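# Move big case onto the other pallet's free corner

## Task

Take the large case that sits on the pallet toward the -y end of the track (next to two smaller cases) and set it in the vacant corner of the other pallet, which already carries three cases; those three may be repositioned. Success requires: both small cases are still resting on their original pallet, every case has its taped lid facing upward, no case overhangs the edge of its pallet by more than about a pencil's thickness, and no case has been crushed. The floor beside the track counts as usable work space.

## Robot and tools

ROBOT. Two arms, left_arm and right_arm, each ride their own carriage on one shared floor track that runs along y at x = 0. left_rail carries left_arm and is always the carriage on the +y side; right_rail carries right_arm. These names do not match left/right in images. Each base sits at x = 0, y = that carriage's position_m, z = 0.04 m, facing +x. Each arm ends in a vacuum tool with four cups pointing along the cup point's own +z. Relative to the cup point, cups lie at x = -62 and +62 mm; the pair at y = -104.5 mm is channel a, the pair at y = +104.5 mm is channel b. The cup rims cover 237 mm (x) by 322 mm (y).

SCENE FRAME. Fixed to the table: z = 0 is the table top, +z up, +x the direction the arms face, +y to their left, y = 0 mid-track. The table starts at x = 0.50 m and spans y -0.90 to 0.90 m; elsewhere the floor is at z = -0.53. cam_pallet_north views the -y end of the track, cam_pallet_south the +y end; in both, +y runs roughly rightward. Other cameras: cam_high, cam_low, cam_left_wrist, cam_right_wrist.

execute_actions(actions, cameras). Actions run in sequence; an empty list just reports state and images. An action may hold rows, steps, until, and left_rail / right_rail commands. rows: up to 15 rows, each used for one control step (1/30 s). Every row is exactly 16 numbers in [-1, 1], both arms always present: left dx, dy, dz, rx, ry, rz, suction_a, suction_b, then the same eight for the right arm. The six pose numbers are an offset, not a pose: measured from that arm's Hand target as it stood when the action began, along that Hand target's own axes, and every row counts from that same start, not from the row before. Scale: 1.0 = 0.6 m or 180 degrees; rx, ry, rz form one rotation vector. Repeating an offset in a new action moves further. Six zeros re-request the current Hand target. suction values: 1 on, 0 off (above 0.01 counts as on); they persist, so resend your last values to keep them. steps: 1 to 450, default 15, not fewer than the row count; after the last row the arm keeps heading for that row's target. For smooth motion ramp offsets gradually (about 0.01 extra per row). The controller limits commanded orientation to 32 degrees from the measured one each step.

until ends an action early once all conditions hold; it reads only the rails, e.g. {"right_rail": {"position_status": ["!=", "moving"]}}, numbers need a comparison (=, !=, <, <=, >, >=). {"all": {"status": "ended"}} and {"any": {"status": "ended"}} are also allowed.

RAILS. position_m is an absolute place on the track (left_rail -1.8 to 3 m, right_rail -3 to 1.8 m); speed_m_s 0.01 to 1; acceleration_factor 0.1 to 1 (times 0.73 m/s2). {"stop": true} brakes. Keep carriages at least 1.28 m apart. To drive: send position_m, then an action with until position_status != moving. Let it arrive before placing the tool. An arm's targets travel with its carriage. Status words: moving, done, stopped, contact_stop, time_out, stopped_with_arm, stopped_for_other_arm, stopped_for_other_carriage; position_answer taken or not_taken (resend once stationary).

move(target, speed, blend, stop_force, zero, blocking, cameras). Straight-line paths for each cup point. target is one 16-number row or a list of up to 15, laid out and scaled as in rows; every entry is an offset from the same starting Hand target. speed in m/s, 0.002 to 4.2 (default 0.25), one value or one per target. blend in m rounds corners in a list. stop_force in N, 6 to 320, ends an arm's path when it feels that much push; omit it when backing off a surface; unreliable while the cup turns. zero (with stop_force) resets the sensor baseline first. blocking=false returns early (not allowed with stop_force); then use wait or stop before anything else. A move lasts 0.5 to 10 s, does not avoid obstacles, and should not route close past its own base. The result adds a move: line (done, off_target, moving, held, fault, plus limits such as paced or held).

wait(seconds 0 to 10). stop() brakes a running move. zoom_image(camera, region [x0, y0, x1, y1] pixels, at most 504 by 504) enlarges part of the latest image. zero_wrist_force(arm) rebaselines that wrist sensor. finished_scene(scene) ends the scene; call nothing else in that reply.

RESULTS. end_effector_position (m), end_effector_quat_wxyz and velocities are in the scene frame and can be off by centimetres. Hand target is the pose the next offsets count from. Joint positions: carriage position, then shoulder pan, shoulder lift, elbow, wrist 1, wrist 2, wrist 3 (rad). suction_measured_a/b: 0 unsealed, 0.75 or more on an airtight face, lower on leaky cardboard; settles within about 1.3 s. part_present goes 1 above 0.09, 0 below 0.07. Wrist force/torque are in the tool's axes. Motor temperatures per joint; MOTOR HOT appears at 70 °C, braking at 85 °C.

GRIPPING. Press both cups of a channel fully flat on a smooth face; an uncovered cup ruins that channel. Each sealed cup pulls about 381 N at reading 0.7. To release, lower gently until the case rests, switch both channels off, and pause before lifting away.

AVOID. Net force near 400 N or joint torque over limits (pan, lift 701; elbow 411; wrists 101 N m) stops an arm for 10 s. Never let the arms or tools collide or press on each other. No fast impacts, drops, releasing moving cases, overheating from long stretched holds, or knocking anything out of the work area.

Each tool is called after "Emit:" by a JSON object that holds its "method" and its "body", one argument or row to a line.

## Session

Emit:
{"method": "execute_actions", "body": {
  "actions": []
}}

Emit:
{"method": "zoom_image", "body": {
  "camera": "cam_pallet_south",
  "region": [100, 110, 420, 350]
}}

Emit:
{"method": "zoom_image", "body": {
  "camera": "cam_pallet_north",
  "region": [280, 130, 560, 340]
}}

Emit:
{"method": "zoom_image", "body": {
  "camera": "cam_low",
  "region": [522, 270, 672, 390]
}}

Scene clock: 0.00 s.
left_arm: end_effector_position=(+0.8500, +1.5578, +0.4400) suction_measured_a=0.00 part_present_a=0 suction_measured_b=0.00 part_present_b=0 end_effector_quat_wxyz=(+0.000, +0.000, +1.000, +0.000) | right_arm: end_effector_position=(+0.8500, -1.3593, +0.4400) suction_measured_a=0.00 part_present_a=0 suction_measured_b=0.00 part_present_b=0 end_effector_quat_wxyz=(+0.000, +0.000, +1.000, +0.000)
Joint positions: left_arm=[1.558 -0.239 -1.498 2.092 -2.165 -1.571 1.332] | right_arm=[-1.359 -0.239 -1.498 2.092 -2.165 -1.571 1.332]
Joint velocities: within noise
Joint torques (N m): no reading
Motor temperatures (°C): left_arm=[35 32 25 34 32 31] | right_arm=[24 25 31 32 33 32]
Wrist force (N): no reading
Wrist torque (N m): no reading
Wrist force, peak (N): no reading
Hand target: left_arm +0.8500, +1.5578, +0.4400; +0.000, +0.000, +1.000, +0.000 | right_arm +0.8500, -1.3593, +0.4400; +0.000, +0.000, +1.000, +0.000
Tool commands: left_gripper/suction_a=+0.0 left_gripper/suction_b=+0.0 right_gripper/suction_a=+0.0 right_gripper/suction_b=+0.0
left_rail: position_m=1.558 position_status=done
right_rail: position_m=-1.359 position_status=done

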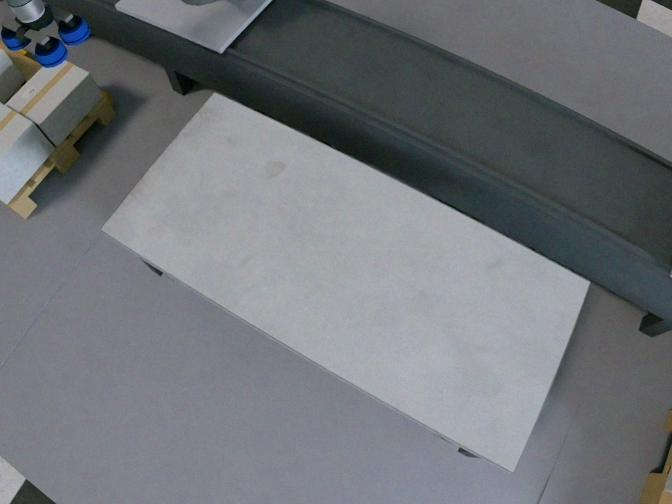

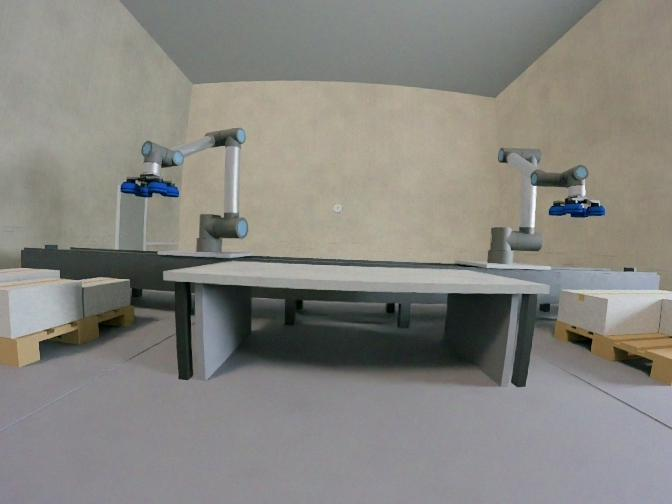

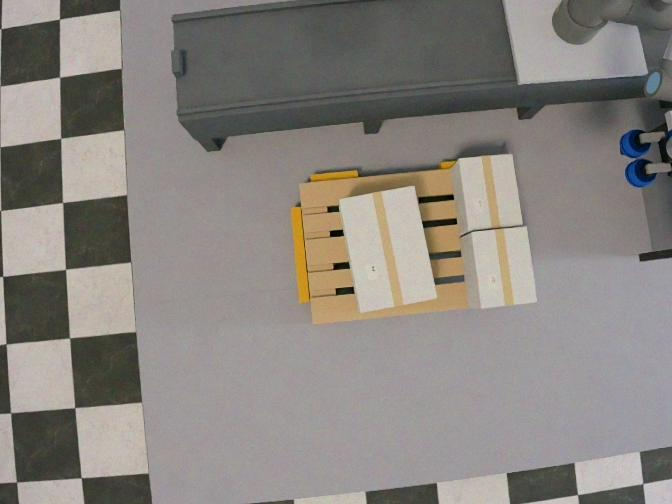

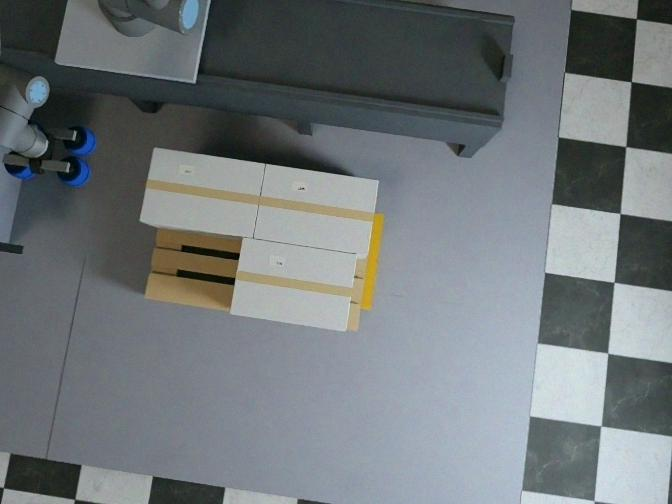

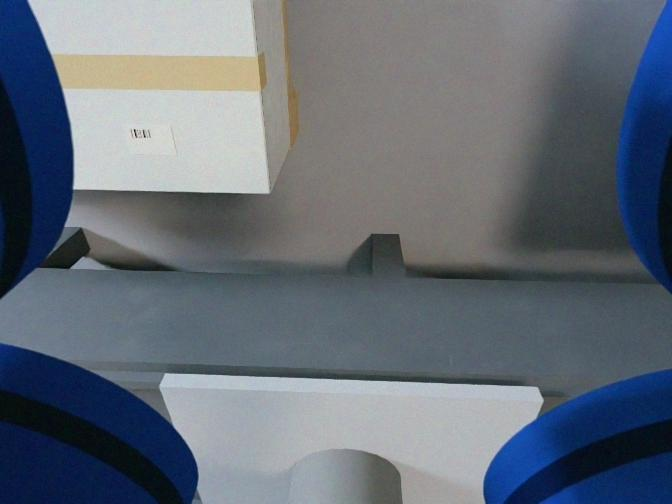

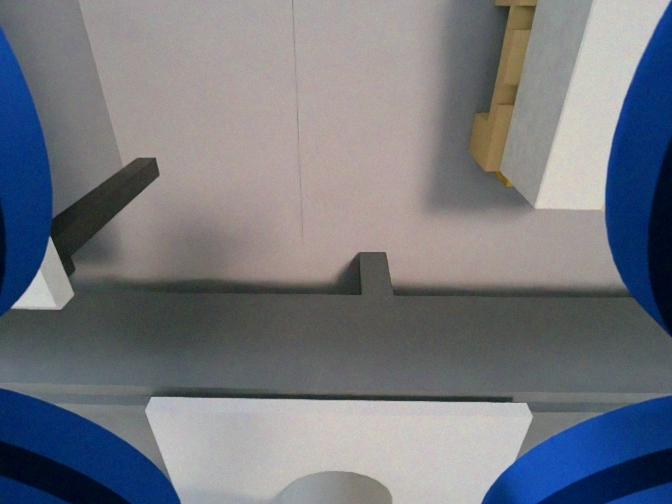

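Scaled by 1.575.

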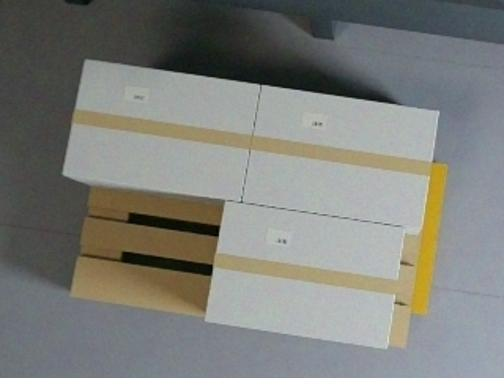

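Scaled by 1.800.

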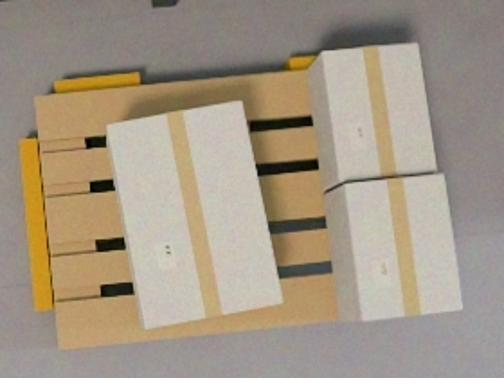

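Scaled by 3.360.

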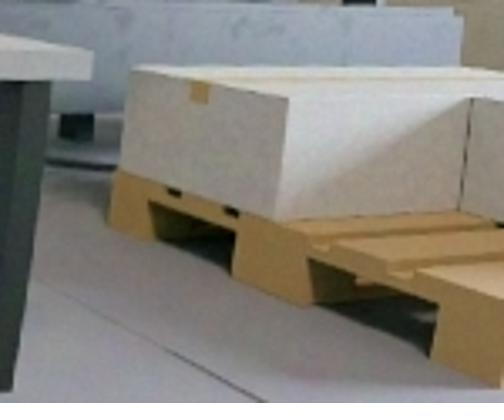

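Emit:
{"method": "execute_actions", "body": {
  "actions": [
    {"left_rail":{"position_m":2.98},"right_rail":{"position_m":-1.9},"steps":250,"until":{"all":{"status":"ended"}}}
  ],
  "cameras": []
}}

Emit:
{"method": "move", "body": {
  "target": [-0.583,-0.763,0.7,0,0,0,0,0,-0.33,-0.95,0.65,0,0,0.464,0,0],
  "speed": 0.4,
  "cameras": ["cam_pallet_north","cam_pallet_south","cam_left_wrist","cam_right_wrist"]
}}

Emit:
{"method": "zoom_image", "body": {
  "camera": "cam_pallet_north",
  "region": [280, 130, 560, 350]
}}

Emit:
{"method": "zoom_image", "body": {
  "camera": "cam_pallet_south",
  "region": [100, 120, 400, 360]
}}

Scene clock: 4.13 s.
left_arm: end_effector_position=(+0.8500, +2.9800, +0.4400) suction_measured_a=0.00 part_present_a=0 suction_measured_b=0.00 part_present_b=0 end_effector_quat_wxyz=(+0.000, +0.000, +1.000, +0.000) | right_arm: end_effector_position=(+0.8500, -1.9000, +0.4400) suction_measured_a=0.00 part_present_a=0 suction_measured_b=0.00 part_present_b=0 end_effector_quat_wxyz=(+0.000, +0.000, +1.000, +0.000)
Joint positions: left_arm=[2.98 -0.239 -1.498 2.092 -2.165 -1.571 1.332] | right_arm=[-1.9 -0.239 -1.498 2.092 -2.165 -1.571 1.332]
Joint velocities: within noise
Joint torques (N m): left_arm=[3.87 -104.14 -82.87 -8.55 -0.14 -1.22] | right_arm=[3.39 -101.34 -85.33 -10.11 0.07 0.72]
Motor temperatures (°C): left_arm=[35 32 25 34 32 31] | right_arm=[24 25 31 32 33 32]
Wrist force (N): left_arm=[-0.1 0.5 0.3] | right_arm=[0.0 0.0 -0.5]
Wrist torque (N m): left_arm=[0.06 0.01 0.00] | right_arm=[-0.01 0.00 0.00]
Wrist force, peak (N): left_arm=[0.6 2.8 0.2] | right_arm=[-0.3 2.7 -0.3]
Hand target: left_arm +0.8500, +2.9800, +0.4400; +0.000, +0.000, +1.000, +0.000 | right_arm +0.8500, -1.9000, +0.4400; +0.000, +0.000, +1.000, +0.000
Tool commands: left_gripper/suction_a=+0.0 left_gripper/suction_b=+0.0 right_gripper/suction_a=+0.0 right_gripper/suction_b=+0.0
left_rail: position_m=2.980 position_status=done
right_rail: position_m=-1.900 position_status=done
No camera images: "cameras" was empty.

Scene clock: 6.77 s.
left_arm: end_effector_position=(+1.1996, +2.5224, +0.0202) suction_measured_a=0.00 part_present_a=0 suction_measured_b=0.00 part_present_b=0 end_effector_quat_wxyz=(+0.000, +0.000, +1.000, +0.000) | right_arm: end_effector_position=(+1.0479, -2.4698, +0.0502) suction_measured_a=0.00 part_present_a=0 suction_measured_b=0.00 part_present_b=0 end_effector_quat_wxyz=(+0.000, +0.666, +0.746, +0.000)
Joint positions: left_arm=[2.98 -0.522 -0.745 1.606 -2.431 -1.571 1.049] | right_arm=[-1.9 -0.667 -0.84 1.761 -2.491 -1.571 2.361]
Joint velocities: within noise
Joint torques (N m): left_arm=[-32.56 -217.38 -78.86 -3.6 2.14 -3.96] | right_arm=[-18.04 -191.81 -83.46 -7.6 -5.67 4.65]
Motor temperatures (°C): left_arm=[35 32 25 34 32 31] | right_arm=[24 25 31 32 33 32]
Wrist force (N): left_arm=[0.6 0.3 0.3] | right_arm=[-0.6 0.2 -0.2]
Wrist torque (N m): left_arm=[0.05 -0.08 0.03] | right_arm=[0.02 0.00 0.02]
Wrist force, peak (N): left_arm=[1.9 2.9 -2.5] | right_arm=[-3.9 0.8 1.8]
Hand target: left_arm +1.1998, +2.5222, +0.0200; +0.000, +0.000, +1.000, +0.000 | right_arm +1.0480, -2.4700, +0.0500; +0.000, +0.666, +0.746, +0.000
Off the commanded pose: left_arm 0.000 m, 0 deg | right_arm 0.000 m, 0 deg.
left_rail: position_m=2.980 position_status=done
right_rail: position_m=-1.900 position_status=done
move: done
Images, in order (width x height): cam_pallet_north 672x504, cam_pallet_south 672x504, cam_left_wrist 672x504, cam_right_wrist 672x504.

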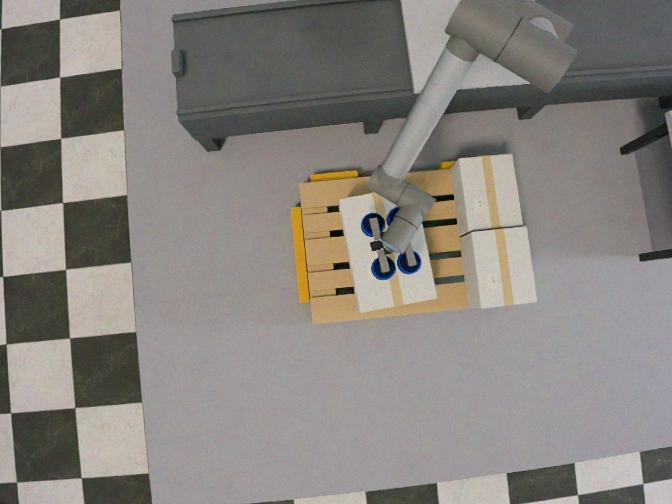

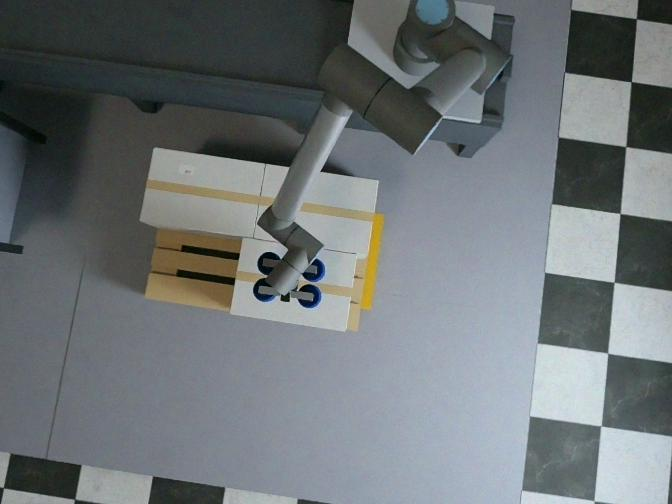

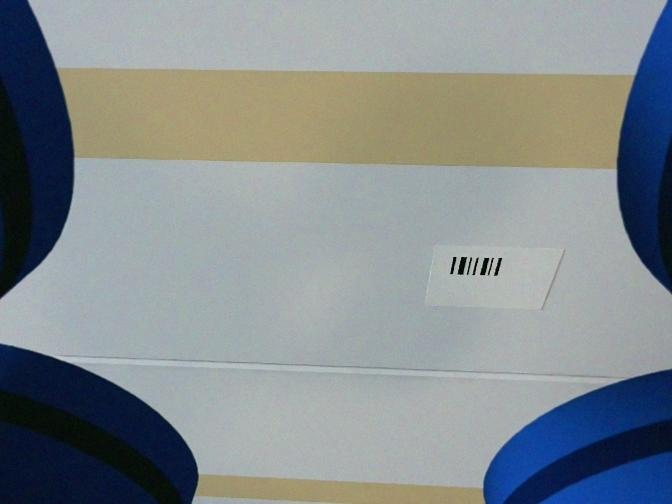

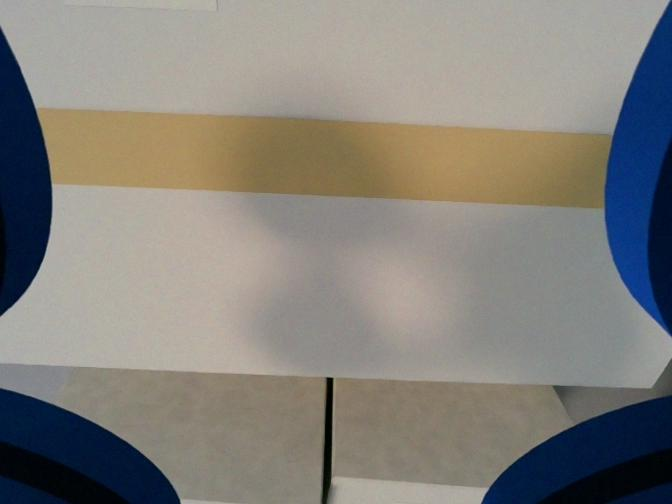

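Scaled by 1.800.

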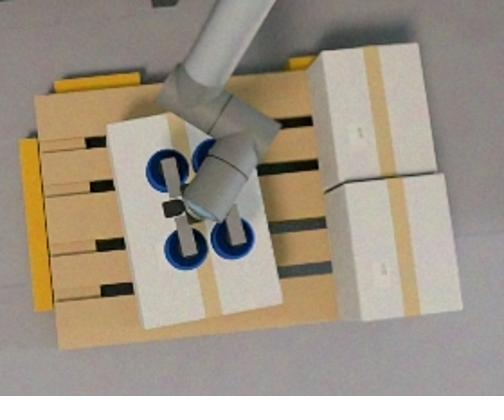

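Scaled by 1.680.

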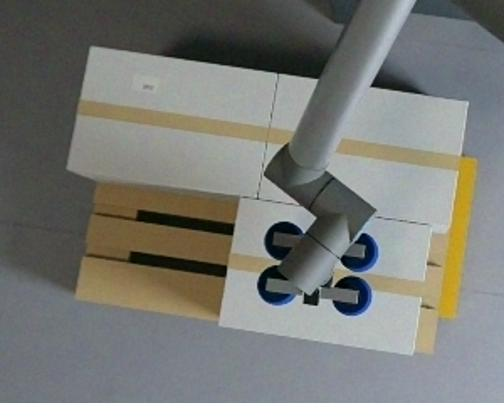

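Emit:
{"method": "move", "body": {
  "target": [
    [-0.01,0.018,0.09,0,0,0,0,0,0.013,-0.01,0.18,0,0,0.0067,0,0],
    [-0.01,0.018,0.35,0,0,0,0,0,0.013,-0.01,0.4,0,0,0.0067,0,0]
  ],
  "speed": [0.1,0.04],
  "stop_force": 25,
  "cameras": ["cam_left_wrist","cam_right_wrist"]
}}

Emit:
{"method": "execute_actions", "body": {
  "actions": [
    {"rows":[[0,0,0,0,0,0,1,1,0,0,0,0,0,0,1,1]],"steps":40}
  ],
  "cameras": ["cam_pallet_south"]
}}

Scene clock: 12.23 s.
left_arm: end_effector_position=(+1.2058, +2.5330, -0.1295) suction_measured_a=0.00 part_present_a=0 suction_measured_b=0.00 part_present_b=0 end_effector_quat_wxyz=(+0.000, +0.000, +1.000, +0.000) | right_arm: end_effector_position=(+1.0412, -2.4629, -0.1295) suction_measured_a=0.00 part_present_a=0 suction_measured_b=0.00 part_present_b=0 end_effector_quat_wxyz=(+0.000, +0.674, +0.739, +0.000)
Joint positions: left_arm=[2.98 -0.512 -0.605 1.592 -2.558 -1.571 1.059] | right_arm=[-1.9 -0.666 -0.666 1.768 -2.673 -1.571 2.383]
Joint velocities: within noise
Joint torques (N m): left_arm=[30.8 -236.78 -43.51 -2.61 -1.64 2.17] | right_arm=[25.57 -216.07 -35.33 -5.75 -4.2 5.3]
Motor temperatures (°C): left_arm=[35 32 25 34 32 31] | right_arm=[24 25 31 32 33 32]
Wrist force (N): left_arm=[7.6 4.1 -22.9] | right_arm=[3.8 -4.8 -23.6]
Wrist torque (N m): left_arm=[0.62 -0.61 0.00] | right_arm=[-0.66 -0.24 0.00]
Wrist force, peak (N): left_arm=[8.8 5.0 -30.4] | right_arm=[4.2 -5.4 -30.5]
Hand target: left_arm +1.2058, +2.5330, -0.1295; +0.000, +0.000, +1.000, +0.000 (not the last commanded pose) | right_arm +1.0412, -2.4629, -0.1295; +0.000, +0.674, +0.739, +0.000 (not the last commanded pose)
Off the commanded pose: left_arm 0.060 m, 0 deg | right_arm 0.060 m, 0 deg.
left_rail: position_m=2.980 position_status=done
right_rail: position_m=-1.900 position_status=done
move: contact (left_arm, right_arm); path passed 1 of 2 targets
Images, in order (width x height): cam_left_wrist 672x504, cam_right_wrist 672x504.

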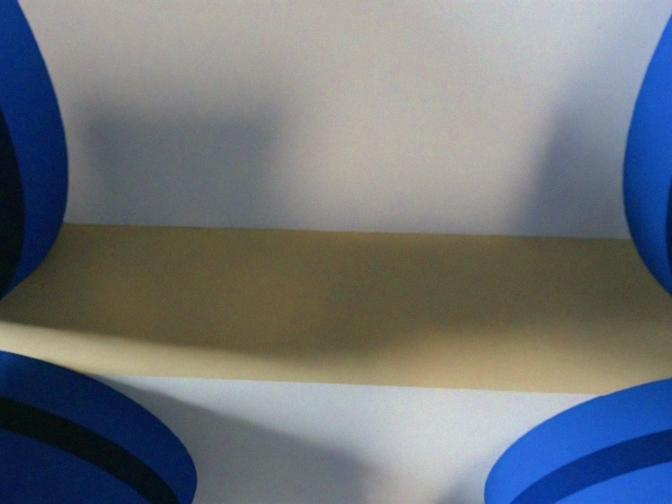

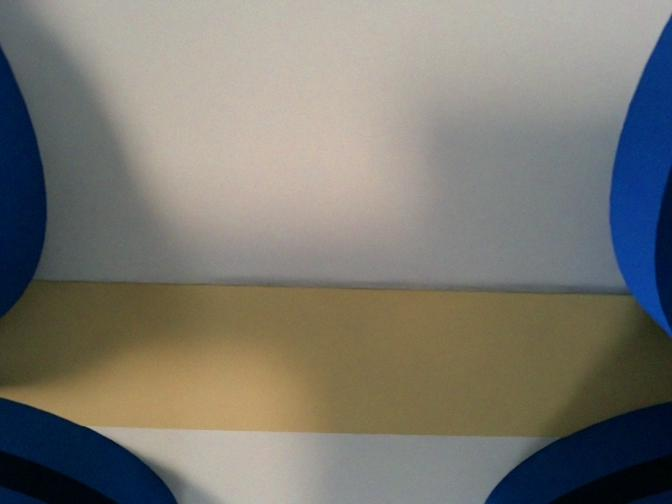

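Scene clock: 13.77 s.
left_arm: end_effector_position=(+1.2058, +2.5330, -0.1295) suction_measured_a=0.83 part_present_a=1 suction_measured_b=0.84 part_present_b=1 end_effector_quat_wxyz=(+0.000, +0.000, +1.000, +0.000) | right_arm: end_effector_position=(+1.0412, -2.4629, -0.1296) suction_measured_a=0.84 part_present_a=1 suction_measured_b=0.85 part_present_b=1 end_effector_quat_wxyz=(+0.000, +0.674, +0.739, +0.000)
Joint positions: left_arm=[2.98 -0.512 -0.605 1.592 -2.558 -1.571 1.059] | right_arm=[-1.9 -0.666 -0.666 1.768 -2.673 -1.571 2.383]
Joint velocities: within noise
Joint torques (N m): left_arm=[-19.27 -413.66 -133.27 -31.83 3.66 -4.15] | right_arm=[-14.7 -354 -118.54 -29.57 4.9 -2.33]
Motor temperatures (°C): left_arm=[35 32 25 34 32 31] | right_arm=[24 25 31 32 33 32]
Wrist force (N): left_arm=[-1.9 1.3 12.3] | right_arm=[-0.6 -2.8 4.1]
Wrist torque (N m): left_arm=[0.25 0.90 -0.03] | right_arm=[0.41 0.12 0.03]
Wrist force, peak (N): left_arm=[3.0 1.9 -66.4] | right_arm=[1.2 -1.7 -53.5]
Hand target: left_arm +1.2058, +2.5330, -0.1295; +0.000, +0.000, +1.000, +0.000 | right_arm +1.0412, -2.4629, -0.1295; +0.000, +0.674, +0.739, +0.000
Off the commanded pose: left_arm 0.000 m, 0 deg | right_arm 0.000 m, 0 deg.
left_rail: position_m=2.980 position_status=done
right_rail: position_m=-1.900 position_status=done
Images, in order (width x height): cam_pallet_south 672x504.

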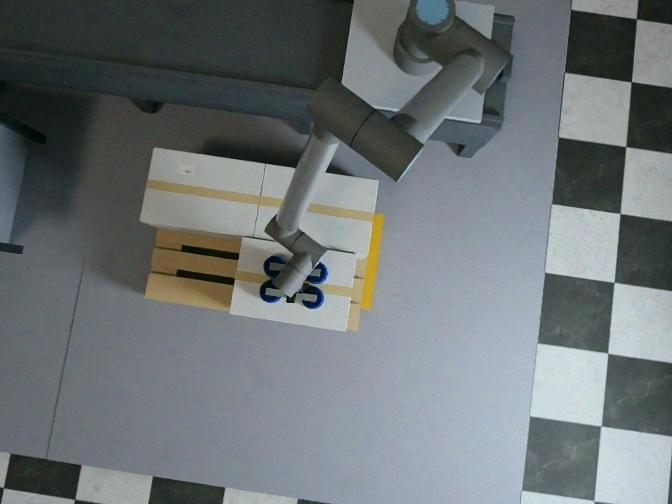

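Emit:
{"method": "move", "body": {
  "target": [
    [0,0,-0.05,0,0,0,1,1,0,0,-0.6,0,0,0,1,1],
    [0,0.087,-0.05,0,0,0,1,1,0.79,-0.21,-1,0,0,-0.471,1,1]
  ],
  "speed": 0.35,
  "blend": [0.01,0],
  "cameras": ["cam_pallet_south","cam_low","cam_left_wrist"]
}}

Emit:
{"method": "zoom_image", "body": {
  "camera": "cam_pallet_south",
  "region": [220, 200, 400, 350]
}}

Scene clock: 18.07 s.
left_arm: end_effector_position=(+1.2058, +2.5852, -0.0995) suction_measured_a=0.83 part_present_a=1 suction_measured_b=0.84 part_present_b=1 end_effector_quat_wxyz=(+0.000, +0.000, +1.000, +0.000) | right_arm: end_effector_position=(+0.8721, -2.0027, +0.4703) suction_measured_a=0.84 part_present_a=1 suction_measured_b=0.85 part_present_b=1 end_effector_quat_wxyz=(+0.000, +0.000, +1.000, +0.000)
Joint positions: left_arm=[2.98 -0.476 -0.645 1.627 -2.553 -1.571 1.095] | right_arm=[-1.9 -0.348 -1.487 2.031 -2.114 -1.571 1.222]
Joint velocities: within noise
Joint torques (N m): left_arm=[33.54 -404.53 -109.46 -31.54 3.01 2.19] | right_arm=[30.05 -212.33 -160.99 -24.55 5.94 -4.2]
Motor temperatures (°C): left_arm=[35 32 25 34 32 31] | right_arm=[24 25 31 32 33 32]
Wrist force (N): left_arm=[-2.5 1.0 12.7] | right_arm=[-0.6 -3.9 3.4]
Wrist torque (N m): left_arm=[0.35 0.80 -0.22] | right_arm=[0.23 0.09 -0.01]
Wrist force, peak (N): left_arm=[-1.4 1.2 15.3] | right_arm=[0.8 -4.1 25.1]
Hand target: left_arm +1.2058, +2.5852, -0.0995; +0.000, +0.000, +1.000, +0.000 | right_arm +0.8721, -2.0025, +0.4704; +0.000, +0.000, +1.000, +0.000
Off the commanded pose: left_arm 0.000 m, 0 deg | right_arm 0.000 m, 0 deg.
left_rail: position_m=2.980 position_status=done
right_rail: position_m=-1.900 position_status=done
move: done
Images, in order (width x height): cam_low 672x504, cam_pallet_south 672x504, cam_left_wrist 672x504.

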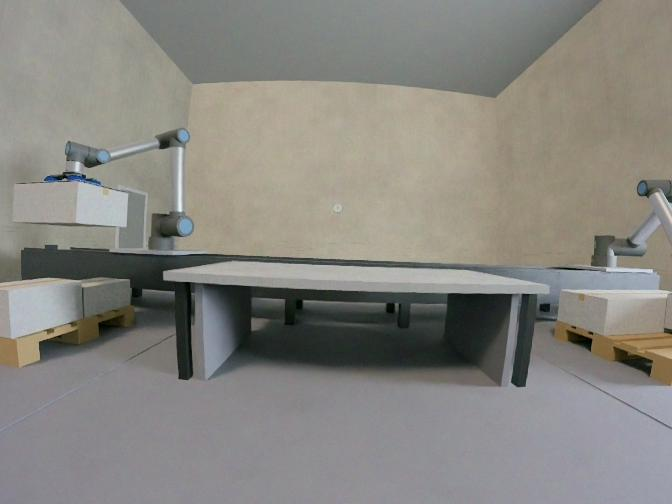

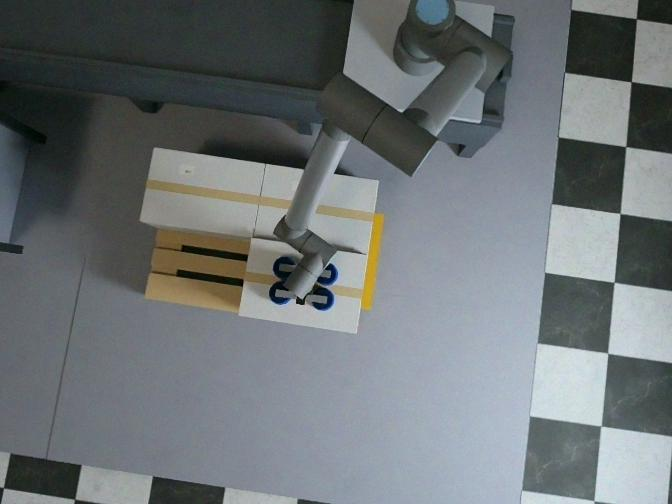

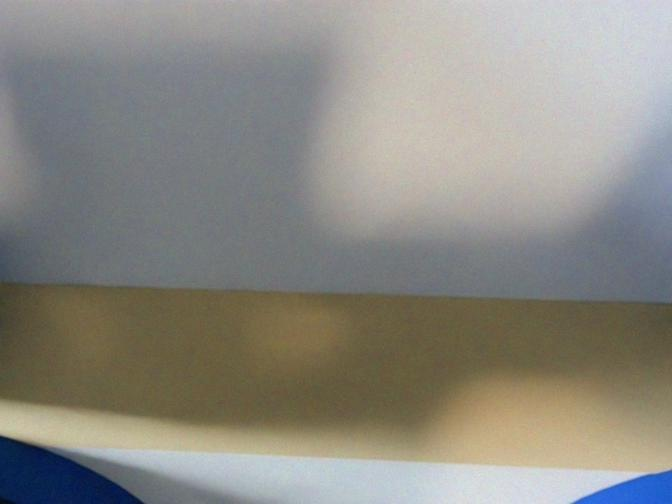

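Scaled by 2.800.

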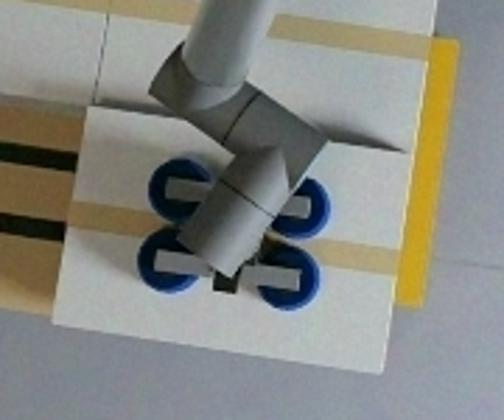

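Emit:
{"method": "execute_actions", "body": {
  "actions": [
    {"right_rail":{"position_m":1.7},"steps":1}
  ],
  "cameras": []
}}

Emit:
{"method": "move", "body": {
  "target": [0.03,0,0,0,0,0,1,1,0,0,0,0,0,0,1,1],
  "speed": 0.02,
  "stop_force": 20,
  "cameras": ["cam_pallet_south"]
}}

Scene clock: 21.53 s.
left_arm: end_effector_position=(+1.2058, +2.5852, -0.0995) suction_measured_a=0.83 part_present_a=1 suction_measured_b=0.84 part_present_b=1 end_effector_quat_wxyz=(+0.000, +0.000, +1.000, +0.000) | right_arm: end_effector_position=(+0.8721, +0.3007, +0.4704) suction_measured_a=0.84 part_present_a=1 suction_measured_b=0.85 part_present_b=1 end_effector_quat_wxyz=(+0.000, +0.000, +1.000, +0.000) end_effector_velocity=(+0.001, +0.999, +0.001) end_effector_angular_velocity=(-0.001, -0.001, +0.000)
Joint positions: left_arm=[2.98 -0.475 -0.645 1.627 -2.553 -1.571 1.095] | right_arm=[0.403 -0.348 -1.488 2.031 -2.114 -1.571 1.222]
Joint velocities: left_arm=[within noise] | right_arm=[1 0 0 -0.001 0 0 0]
Joint torques (N m): left_arm=[30.4 -399.24 -128.03 -28.75 -1.47 2.24] | right_arm=[-2.36 -200.9 -180.09 -30.44 -3.37 -4.04]
Motor temperatures (°C): left_arm=[35 32 25 34 32 31] | right_arm=[24 25 31 32 33 32]
Wrist force (N): left_arm=[-2.3 0.7 12.6] | right_arm=[-2.6 -2.3 3.4]
Wrist torque (N m): left_arm=[0.42 0.65 -0.38] | right_arm=[0.47 0.35 0.00]
Wrist force, peak (N): left_arm=[-3.0 0.9 13.0] | right_arm=[-0.8 -20.3 3.5]
Hand target: left_arm +1.2058, +2.5852, -0.0995; +0.000, +0.000, +1.000, +0.000 | right_arm +0.8721, +0.3007, +0.4704; +0.000, +0.000, +1.000, +0.000
Tool commands: left_gripper/suction_a=+1.0 left_gripper/suction_b=+1.0 right_gripper/suction_a=+1.0 right_gripper/suction_b=+1.0
Off the commanded pose: left_arm 0.000 m, 0 deg | right_arm 0.000 m, 0 deg.
left_rail: position_m=2.980 position_status=done
right_rail: position_m=0.403 position_m_goal=1.700 position_status=moving position_answer=taken
not at rest: the robot was still moving 3 seconds after this call's last action.
No camera images: "cameras" was empty.

Scene clock: 22.90 s.
left_arm: end_effector_position=(+1.2050, +2.5853, -0.0994) suction_measured_a=0.83 part_present_a=1 suction_measured_b=0.84 part_present_b=1 end_effector_quat_wxyz=(+0.000, +0.000, +1.000, +0.000) | right_arm: end_effector_position=(+0.8721, +1.4592, +0.4704) suction_measured_a=0.84 part_present_a=1 suction_measured_b=0.85 part_present_b=1 end_effector_quat_wxyz=(+0.000, +0.000, +1.000, +0.000) end_effector_velocity=(+0.000, +0.450, +0.000) end_effector_angular_velocity=(-0.001, -0.001, +0.000)
Joint positions: left_arm=[2.98 -0.476 -0.646 1.629 -2.554 -1.571 1.095] | right_arm=[1.562 -0.348 -1.488 2.031 -2.114 -1.571 1.222]
Joint velocities: left_arm=[within noise] | right_arm=[0.45 0 0 0 -0.001 -0.001 0]
Joint torques (N m): left_arm=[20.07 -361.8 -117.89 -15.88 -1.66 5] | right_arm=[-5.96 -192.12 -184.65 -30.78 -4.4 -4.13]
Motor temperatures (°C): left_arm=[35 32 25 34 32 31] | right_arm=[24 25 31 32 33 32]
Wrist force (N): left_arm=[-20.0 3.3 11.9] | right_arm=[-2.8 8.1 3.5]
Wrist torque (N m): left_arm=[0.85 -3.31 -2.50] | right_arm=[-0.38 0.37 -0.01]
Wrist force, peak (N): left_arm=[-31.3 -4.2 12.7] | right_arm=[-3.2 11.5 3.5]
Hand target: left_arm +1.2050, +2.5853, -0.0994; +0.000, +0.000, +1.000, +0.000 (not the last commanded pose) | right_arm +0.8721, +1.4592, +0.4704; +0.000, +0.000, +1.000, +0.000
Off the commanded pose: left_arm 0.017 m, 0 deg | right_arm 0.000 m, 0 deg.
left_rail: position_m=2.980 position_status=done
right_rail: position_m=1.562 position_m_goal=1.700 position_status=moving position_answer=taken
move: contact (left_arm)
Images, in order (width x height): cam_pallet_south 672x504.

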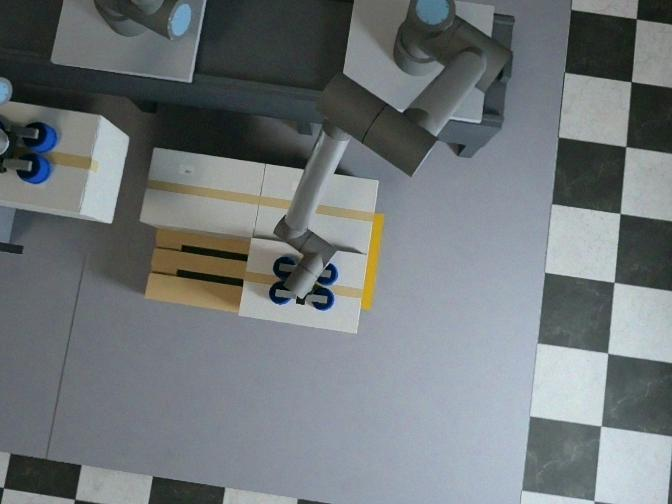

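Emit:
{"method": "move", "body": {
  "target": [
    [-0.0025,0,0.03,0,0,0,1,1,0,0,0,0,0,0,1,1],
    [-0.0025,0,0.1,0,0,0,1,1,0,0,0,0,0,0,1,1]
  ],
  "speed": 0.025,
  "stop_force": 80,
  "cameras": ["cam_pallet_south"]
}}

Emit:
{"method": "zoom_image", "body": {
  "camera": "cam_pallet_south",
  "region": [220, 200, 400, 350]
}}

Scene clock: 25.90 s.
left_arm: end_effector_position=(+1.2068, +2.5852, -0.1402) suction_measured_a=0.83 part_present_a=1 suction_measured_b=0.84 part_present_b=1 end_effector_quat_wxyz=(+0.000, +0.000, +1.000, +0.000) | right_arm: end_effector_position=(+0.8721, +1.5975, +0.4704) suction_measured_a=0.84 part_present_a=1 suction_measured_b=0.85 part_present_b=1 end_effector_quat_wxyz=(+0.000, +0.000, +1.000, +0.000)
Joint positions: left_arm=[2.98 -0.475 -0.605 1.619 -2.586 -1.571 1.096] | right_arm=[1.7 -0.348 -1.488 2.031 -2.114 -1.571 1.222]
Joint velocities: within noise
Joint torques (N m): left_arm=[16.26 -314.48 -89.74 -9.88 8.03 -2.33] | right_arm=[-12.75 -184.5 -186.65 -29.66 1.08 -3.09]
Motor temperatures (°C): left_arm=[35 32 25 34 32 31] | right_arm=[24 25 31 32 33 32]
Wrist force (N): left_arm=[30.0 20.2 -67.2] | right_arm=[-2.8 -2.3 3.5]
Wrist torque (N m): left_arm=[13.78 -5.91 3.06] | right_arm=[0.48 0.38 0.00]
Wrist force, peak (N): left_arm=[33.0 24.8 -74.9] | right_arm=[-2.9 8.5 3.2]
Hand target: left_arm +1.2068, +2.5852, -0.1402; +0.000, +0.000, +1.000, +0.000 (not the last commanded pose) | right_arm +0.8721, +1.5975, +0.4704; +0.000, +0.000, +1.000, +0.000
Off the commanded pose: left_arm 0.019 m, 0 deg | right_arm 0.000 m, 0 deg.
left_rail: position_m=2.980 position_status=done
right_rail: position_m=1.700 position_status=done
move: contact (left_arm); path passed 1 of 2 targets
Images, in order (width x height): cam_pallet_south 672x504.

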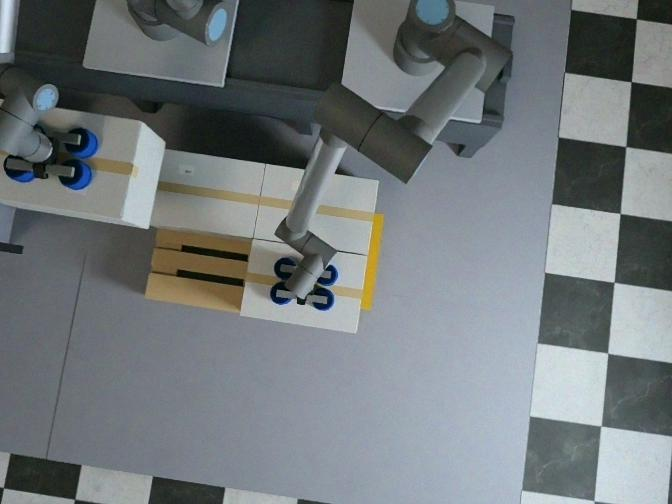

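Scaled by 2.800.

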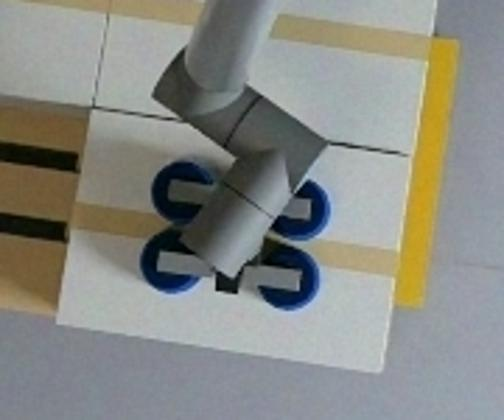

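Emit:
{"method": "execute_actions", "body": {
  "actions": [
    {"rows":[[0,0,0,0,0,0,0,0,0,0,0,0,0,0,1,1]],"steps":32}
  ],
  "cameras": []
}}

Emit:
{"method": "move", "body": {
  "target": [
    [0,0,-0.2,0,0,0,0,0,0,0,0,0,0,0,1,1],
    [0.76,0.86,-0.97,0,0,0,0,0,-0.2,0.17,-0.05,0,0,0,1,1]
  ],
  "speed": [0.2,0.4],
  "blend": [0.05,0],
  "cameras": ["cam_pallet_south","cam_low"]
}}

Emit:
{"method": "zoom_image", "body": {
  "camera": "cam_pallet_south",
  "region": [220, 200, 400, 350]
}}

Emit:
{"method": "zoom_image", "body": {
  "camera": "cam_low",
  "region": [532, 270, 672, 390]
}}

Scene clock: 27.40 s.
left_arm: end_effector_position=(+1.2068, +2.5852, -0.1401) suction_measured_a=0.00 part_present_a=0 suction_measured_b=0.00 part_present_b=0 end_effector_quat_wxyz=(+0.000, +0.000, +1.000, +0.000) | right_arm: end_effector_position=(+0.8721, +1.5975, +0.4704) suction_measured_a=0.84 part_present_a=1 suction_measured_b=0.85 part_present_b=1 end_effector_quat_wxyz=(+0.000, +0.000, +1.000, +0.000)
Joint positions: left_arm=[2.98 -0.475 -0.605 1.619 -2.586 -1.571 1.096] | right_arm=[1.7 -0.348 -1.488 2.031 -2.114 -1.571 1.222]
Joint velocities: within noise
Joint torques (N m): left_arm=[8.76 -210.82 -62.42 -12.55 0.86 -3.91] | right_arm=[-11.46 -185.4 -182.62 -29.26 4.94 -2.38]
Motor temperatures (°C): left_arm=[35 32 25 34 32 31] | right_arm=[24 25 31 32 33 32]
Wrist force (N): left_arm=[24.3 3.5 -44.1] | right_arm=[-2.6 -2.0 3.2]
Wrist torque (N m): left_arm=[0.10 -0.54 0.09] | right_arm=[0.51 0.35 0.00]
Wrist force, peak (N): left_arm=[29.7 20.0 -67.3] | right_arm=[-2.8 -2.2 3.6]
Hand target: left_arm +1.2068, +2.5852, -0.1402; +0.000, +0.000, +1.000, +0.000 | right_arm +0.8721, +1.5975, +0.4704; +0.000, +0.000, +1.000, +0.000
Off the commanded pose: left_arm 0.000 m, 0 deg | right_arm 0.000 m, 0 deg.
left_rail: position_m=2.980 position_status=done
right_rail: position_m=1.700 position_status=done
No camera images: "cameras" was empty.

Scene clock: 30.83 s.
left_arm: end_effector_position=(+0.7504, +3.1014, +0.4410) suction_measured_a=0.00 part_present_a=0 suction_measured_b=0.00 part_present_b=0 end_effector_quat_wxyz=(+0.000, +0.000, +1.000, +0.000) end_effector_velocity=(-0.002, +0.001, +0.001) end_effector_angular_velocity=(+0.000, +0.004, +0.000) | right_arm: end_effector_position=(+0.9919, +1.6996, +0.5004) suction_measured_a=0.84 part_present_a=1 suction_measured_b=0.85 part_present_b=1 end_effector_quat_wxyz=(+0.000, +0.000, +1.000, +0.000)
Joint positions: left_arm=[2.98 -0.107 -1.605 2.201 -2.167 -1.571 1.464] | right_arm=[1.7 -0.204 -1.379 1.855 -2.047 -1.571 1.365]
Joint velocities: left_arm=[0 0.002 -0.002 0 0.006 0 0.002] | right_arm=[within noise]
Joint torques (N m): left_arm=[35.65 -98.19 -94.61 -4.99 -5.52 1.74] | right_arm=[32.94 -214.24 -196.22 -25.23 -4.95 5.82]
Motor temperatures (°C): left_arm=[35 32 25 34 32 31] | right_arm=[24 25 31 32 33 32]
Wrist force (N): left_arm=[-3.8 1.1 1.8] | right_arm=[-2.1 -2.0 2.9]
Wrist torque (N m): left_arm=[0.16 0.55 0.02] | right_arm=[0.51 0.33 0.01]
Wrist force, peak (N): left_arm=[24.8 3.5 -43.7] | right_arm=[-0.9 -5.8 4.3]
Hand target: left_arm +0.7503, +3.1015, +0.4412; +0.000, +0.000, +1.000, +0.000 | right_arm +0.9920, +1.6997, +0.5004; +0.000, +0.000, +1.000, +0.000
Off the commanded pose: left_arm 0.000 m, 0 deg | right_arm 0.000 m, 0 deg.
left_rail: position_m=2.980 position_status=done
right_rail: position_m=1.700 position_status=done
move: done
Images, in order (width x height): cam_low 672x504, cam_pallet_south 672x504.

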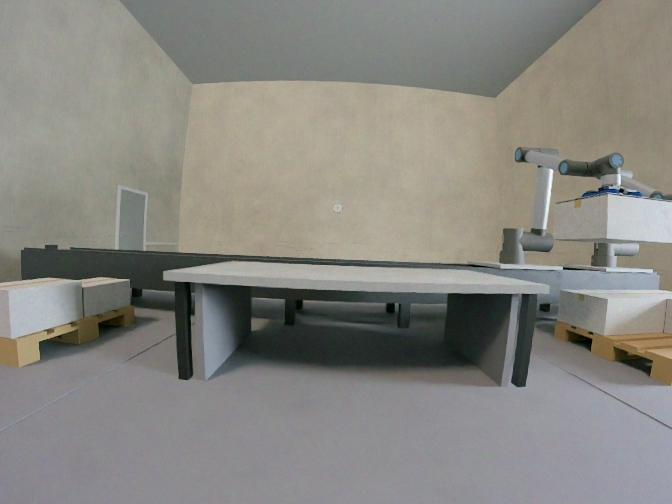

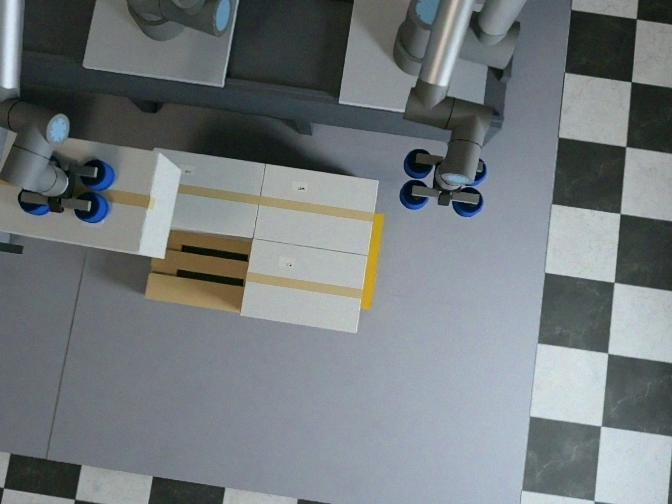

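Scaled by 2.800.

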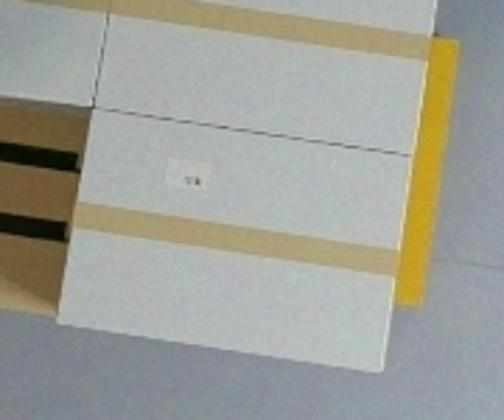

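Scaled by 3.600.

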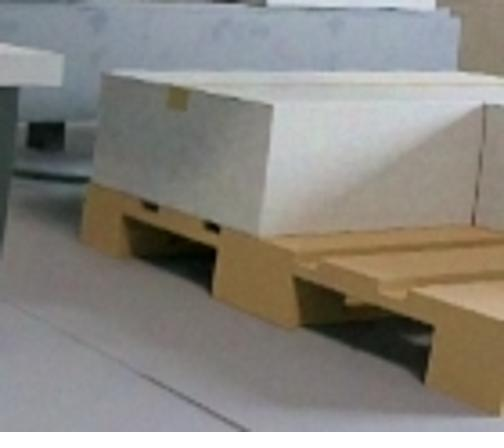

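Emit:
{"method": "move", "body": {
  "target": [-1,-0.5,0.3,0,0,-0.5,0,0,-0.368,0.465,0.55,0,0,0,1,1],
  "speed": 0.4,
  "cameras": ["cam_pallet_south"]
}}

Emit:
{"method": "zoom_image", "body": {
  "camera": "cam_pallet_south",
  "region": [100, 190, 280, 340]
}}

Emit:
{"method": "move", "body": {
  "target": [0,-0.25,0,0,0,0,0,0,0,0,0,0,0,0,1,1],
  "cameras": ["cam_left_wrist","cam_pallet_south"]
}}

Scene clock: 34.50 s.
left_arm: end_effector_position=(+1.3503, +2.8015, +0.2619) suction_measured_a=0.00 part_present_a=0 suction_measured_b=0.00 part_present_b=0 end_effector_quat_wxyz=(+0.000, +0.707, -0.707, +0.001) | right_arm: end_effector_position=(+1.2125, +1.9788, +0.1705) suction_measured_a=0.84 part_present_a=1 suction_measured_b=0.85 part_present_b=1 end_effector_quat_wxyz=(+0.000, +0.000, +1.000, +0.000)
Joint positions: left_arm=[2.98 -0.279 -0.857 1.402 -2.117 -1.571 -0.279] | right_arm=[1.7 0.064 -0.904 1.65 -2.317 -1.571 1.634]
Joint velocities: within noise
Joint torques (N m): left_arm=[-33.26 -215.96 -95.72 -4.38 4.63 -4.75] | right_arm=[28.12 -327.64 -167.29 -31.87 -4.82 5.25]
Motor temperatures (°C): left_arm=[35 32 25 34 32 31] | right_arm=[24 25 31 32 33 32]
Wrist force (N): left_arm=[-3.0 0.4 2.0] | right_arm=[-1.9 -1.5 3.0]
Wrist torque (N m): left_arm=[0.08 0.42 -0.02] | right_arm=[0.63 0.23 0.04]
Wrist force, peak (N): left_arm=[-3.8 0.8 2.0] | right_arm=[-7.0 7.8 15.0]
Hand target: left_arm +1.3504, +2.8014, +0.2618; +0.000, +0.707, -0.707, +0.000 | right_arm +1.2125, +1.9788, +0.1704; +0.000, +0.000, +1.000, +0.000
Off the commanded pose: left_arm 0.000 m, 0 deg | right_arm 0.000 m, 0 deg.
left_rail: position_m=2.980 position_status=done
right_rail: position_m=1.700 position_status=done
move: done
Images, in order (width x height): cam_pallet_south 672x504.

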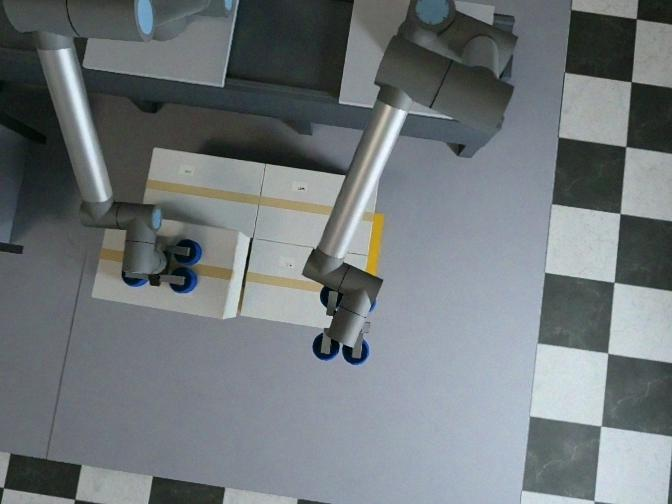

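Scaled by 2.800.

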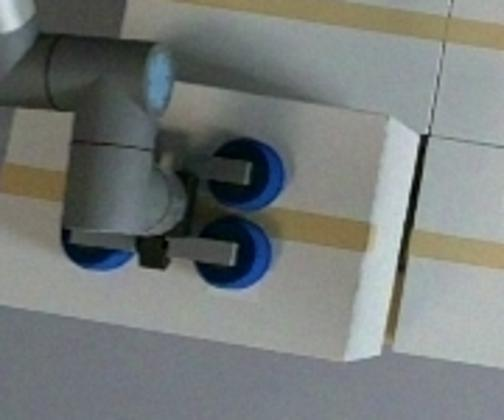

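Scene clock: 35.93 s.
left_arm: end_effector_position=(+1.5003, +2.8015, +0.2620) suction_measured_a=0.00 part_present_a=0 suction_measured_b=0.00 part_present_b=0 end_effector_quat_wxyz=(+0.000, +0.707, -0.707, +0.000) | right_arm: end_effector_position=(+1.2125, +1.9788, +0.1704) suction_measured_a=0.84 part_present_a=1 suction_measured_b=0.85 part_present_b=1 end_effector_quat_wxyz=(+0.000, +0.000, +1.000, +0.000)
Joint positions: left_arm=[2.98 -0.252 -0.692 1.081 -1.961 -1.571 -0.252] | right_arm=[1.7 0.064 -0.903 1.65 -2.317 -1.571 1.634]
Joint velocities: within noise
Joint torques (N m): left_arm=[33.54 -255.33 -103.82 -3.95 -4.84 2.4] | right_arm=[26.44 -322.35 -159.38 -30.47 -2.13 5.07]
Motor temperatures (°C): left_arm=[35 32 25 34 32 31] | right_arm=[24 25 31 32 33 32]
Wrist force (N): left_arm=[-3.0 0.5 1.1] | right_arm=[-1.9 -1.7 2.8]
Wrist torque (N m): left_arm=[0.04 0.46 0.05] | right_arm=[0.62 0.24 0.04]
Wrist force, peak (N): left_arm=[-3.3 2.9 1.6] | right_arm=[-1.9 -1.6 3.1]
Hand target: left_arm +1.5004, +2.8015, +0.2620; +0.000, +0.707, -0.707, +0.000 | right_arm +1.2125, +1.9788, +0.1704; +0.000, +0.000, +1.000, +0.000
Off the commanded pose: left_arm 0.000 m, 0 deg | right_arm 0.000 m, 0 deg.
left_rail: position_m=2.980 position_status=done
right_rail: position_m=1.700 position_status=done
move: done
Images, in order (width x height): cam_pallet_south 672x504, cam_left_wrist 672x504.

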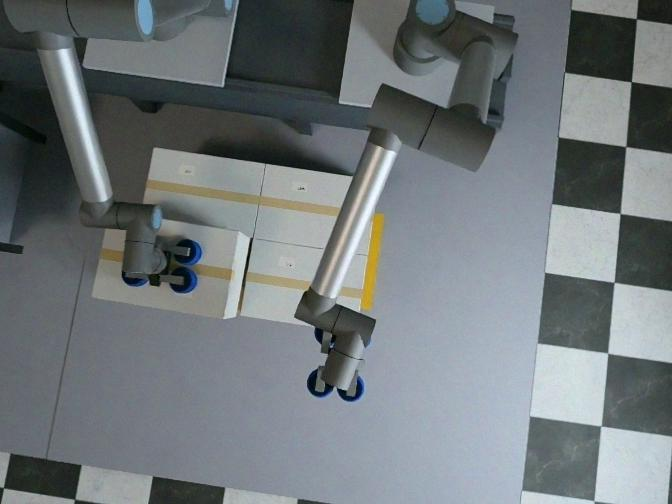

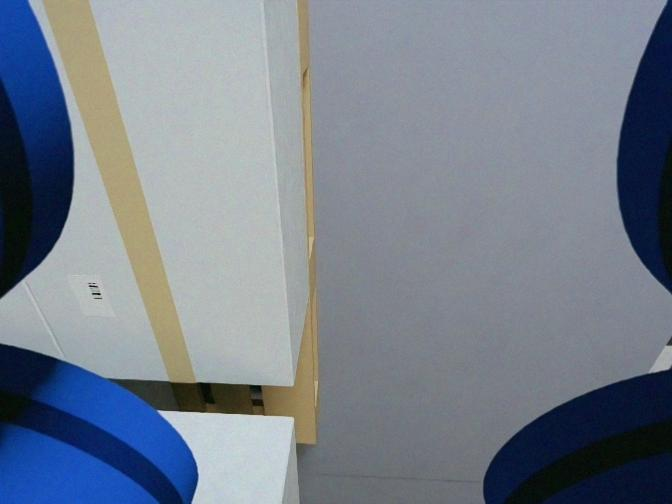

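Emit:
{"method": "zoom_image", "body": {
  "camera": "cam_left_wrist",
  "region": [230, 300, 350, 460]
}}

Emit:
{"method": "zoom_image", "body": {
  "camera": "cam_left_wrist",
  "region": [250, 150, 350, 310]
}}

Scaled by 3.150.

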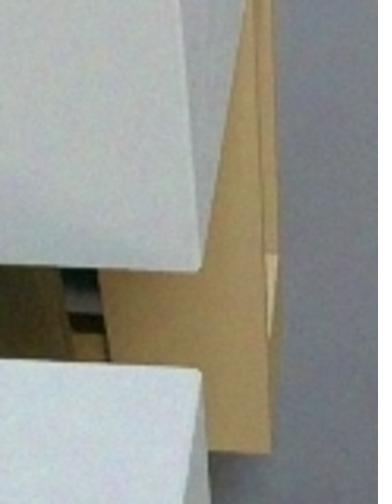

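Scaled by 3.150.

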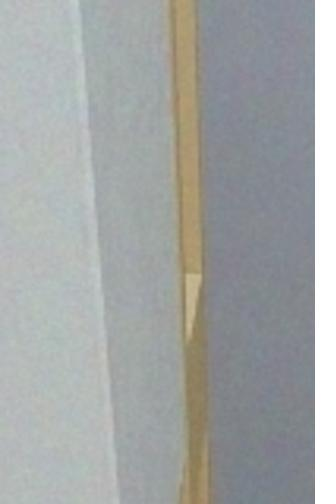

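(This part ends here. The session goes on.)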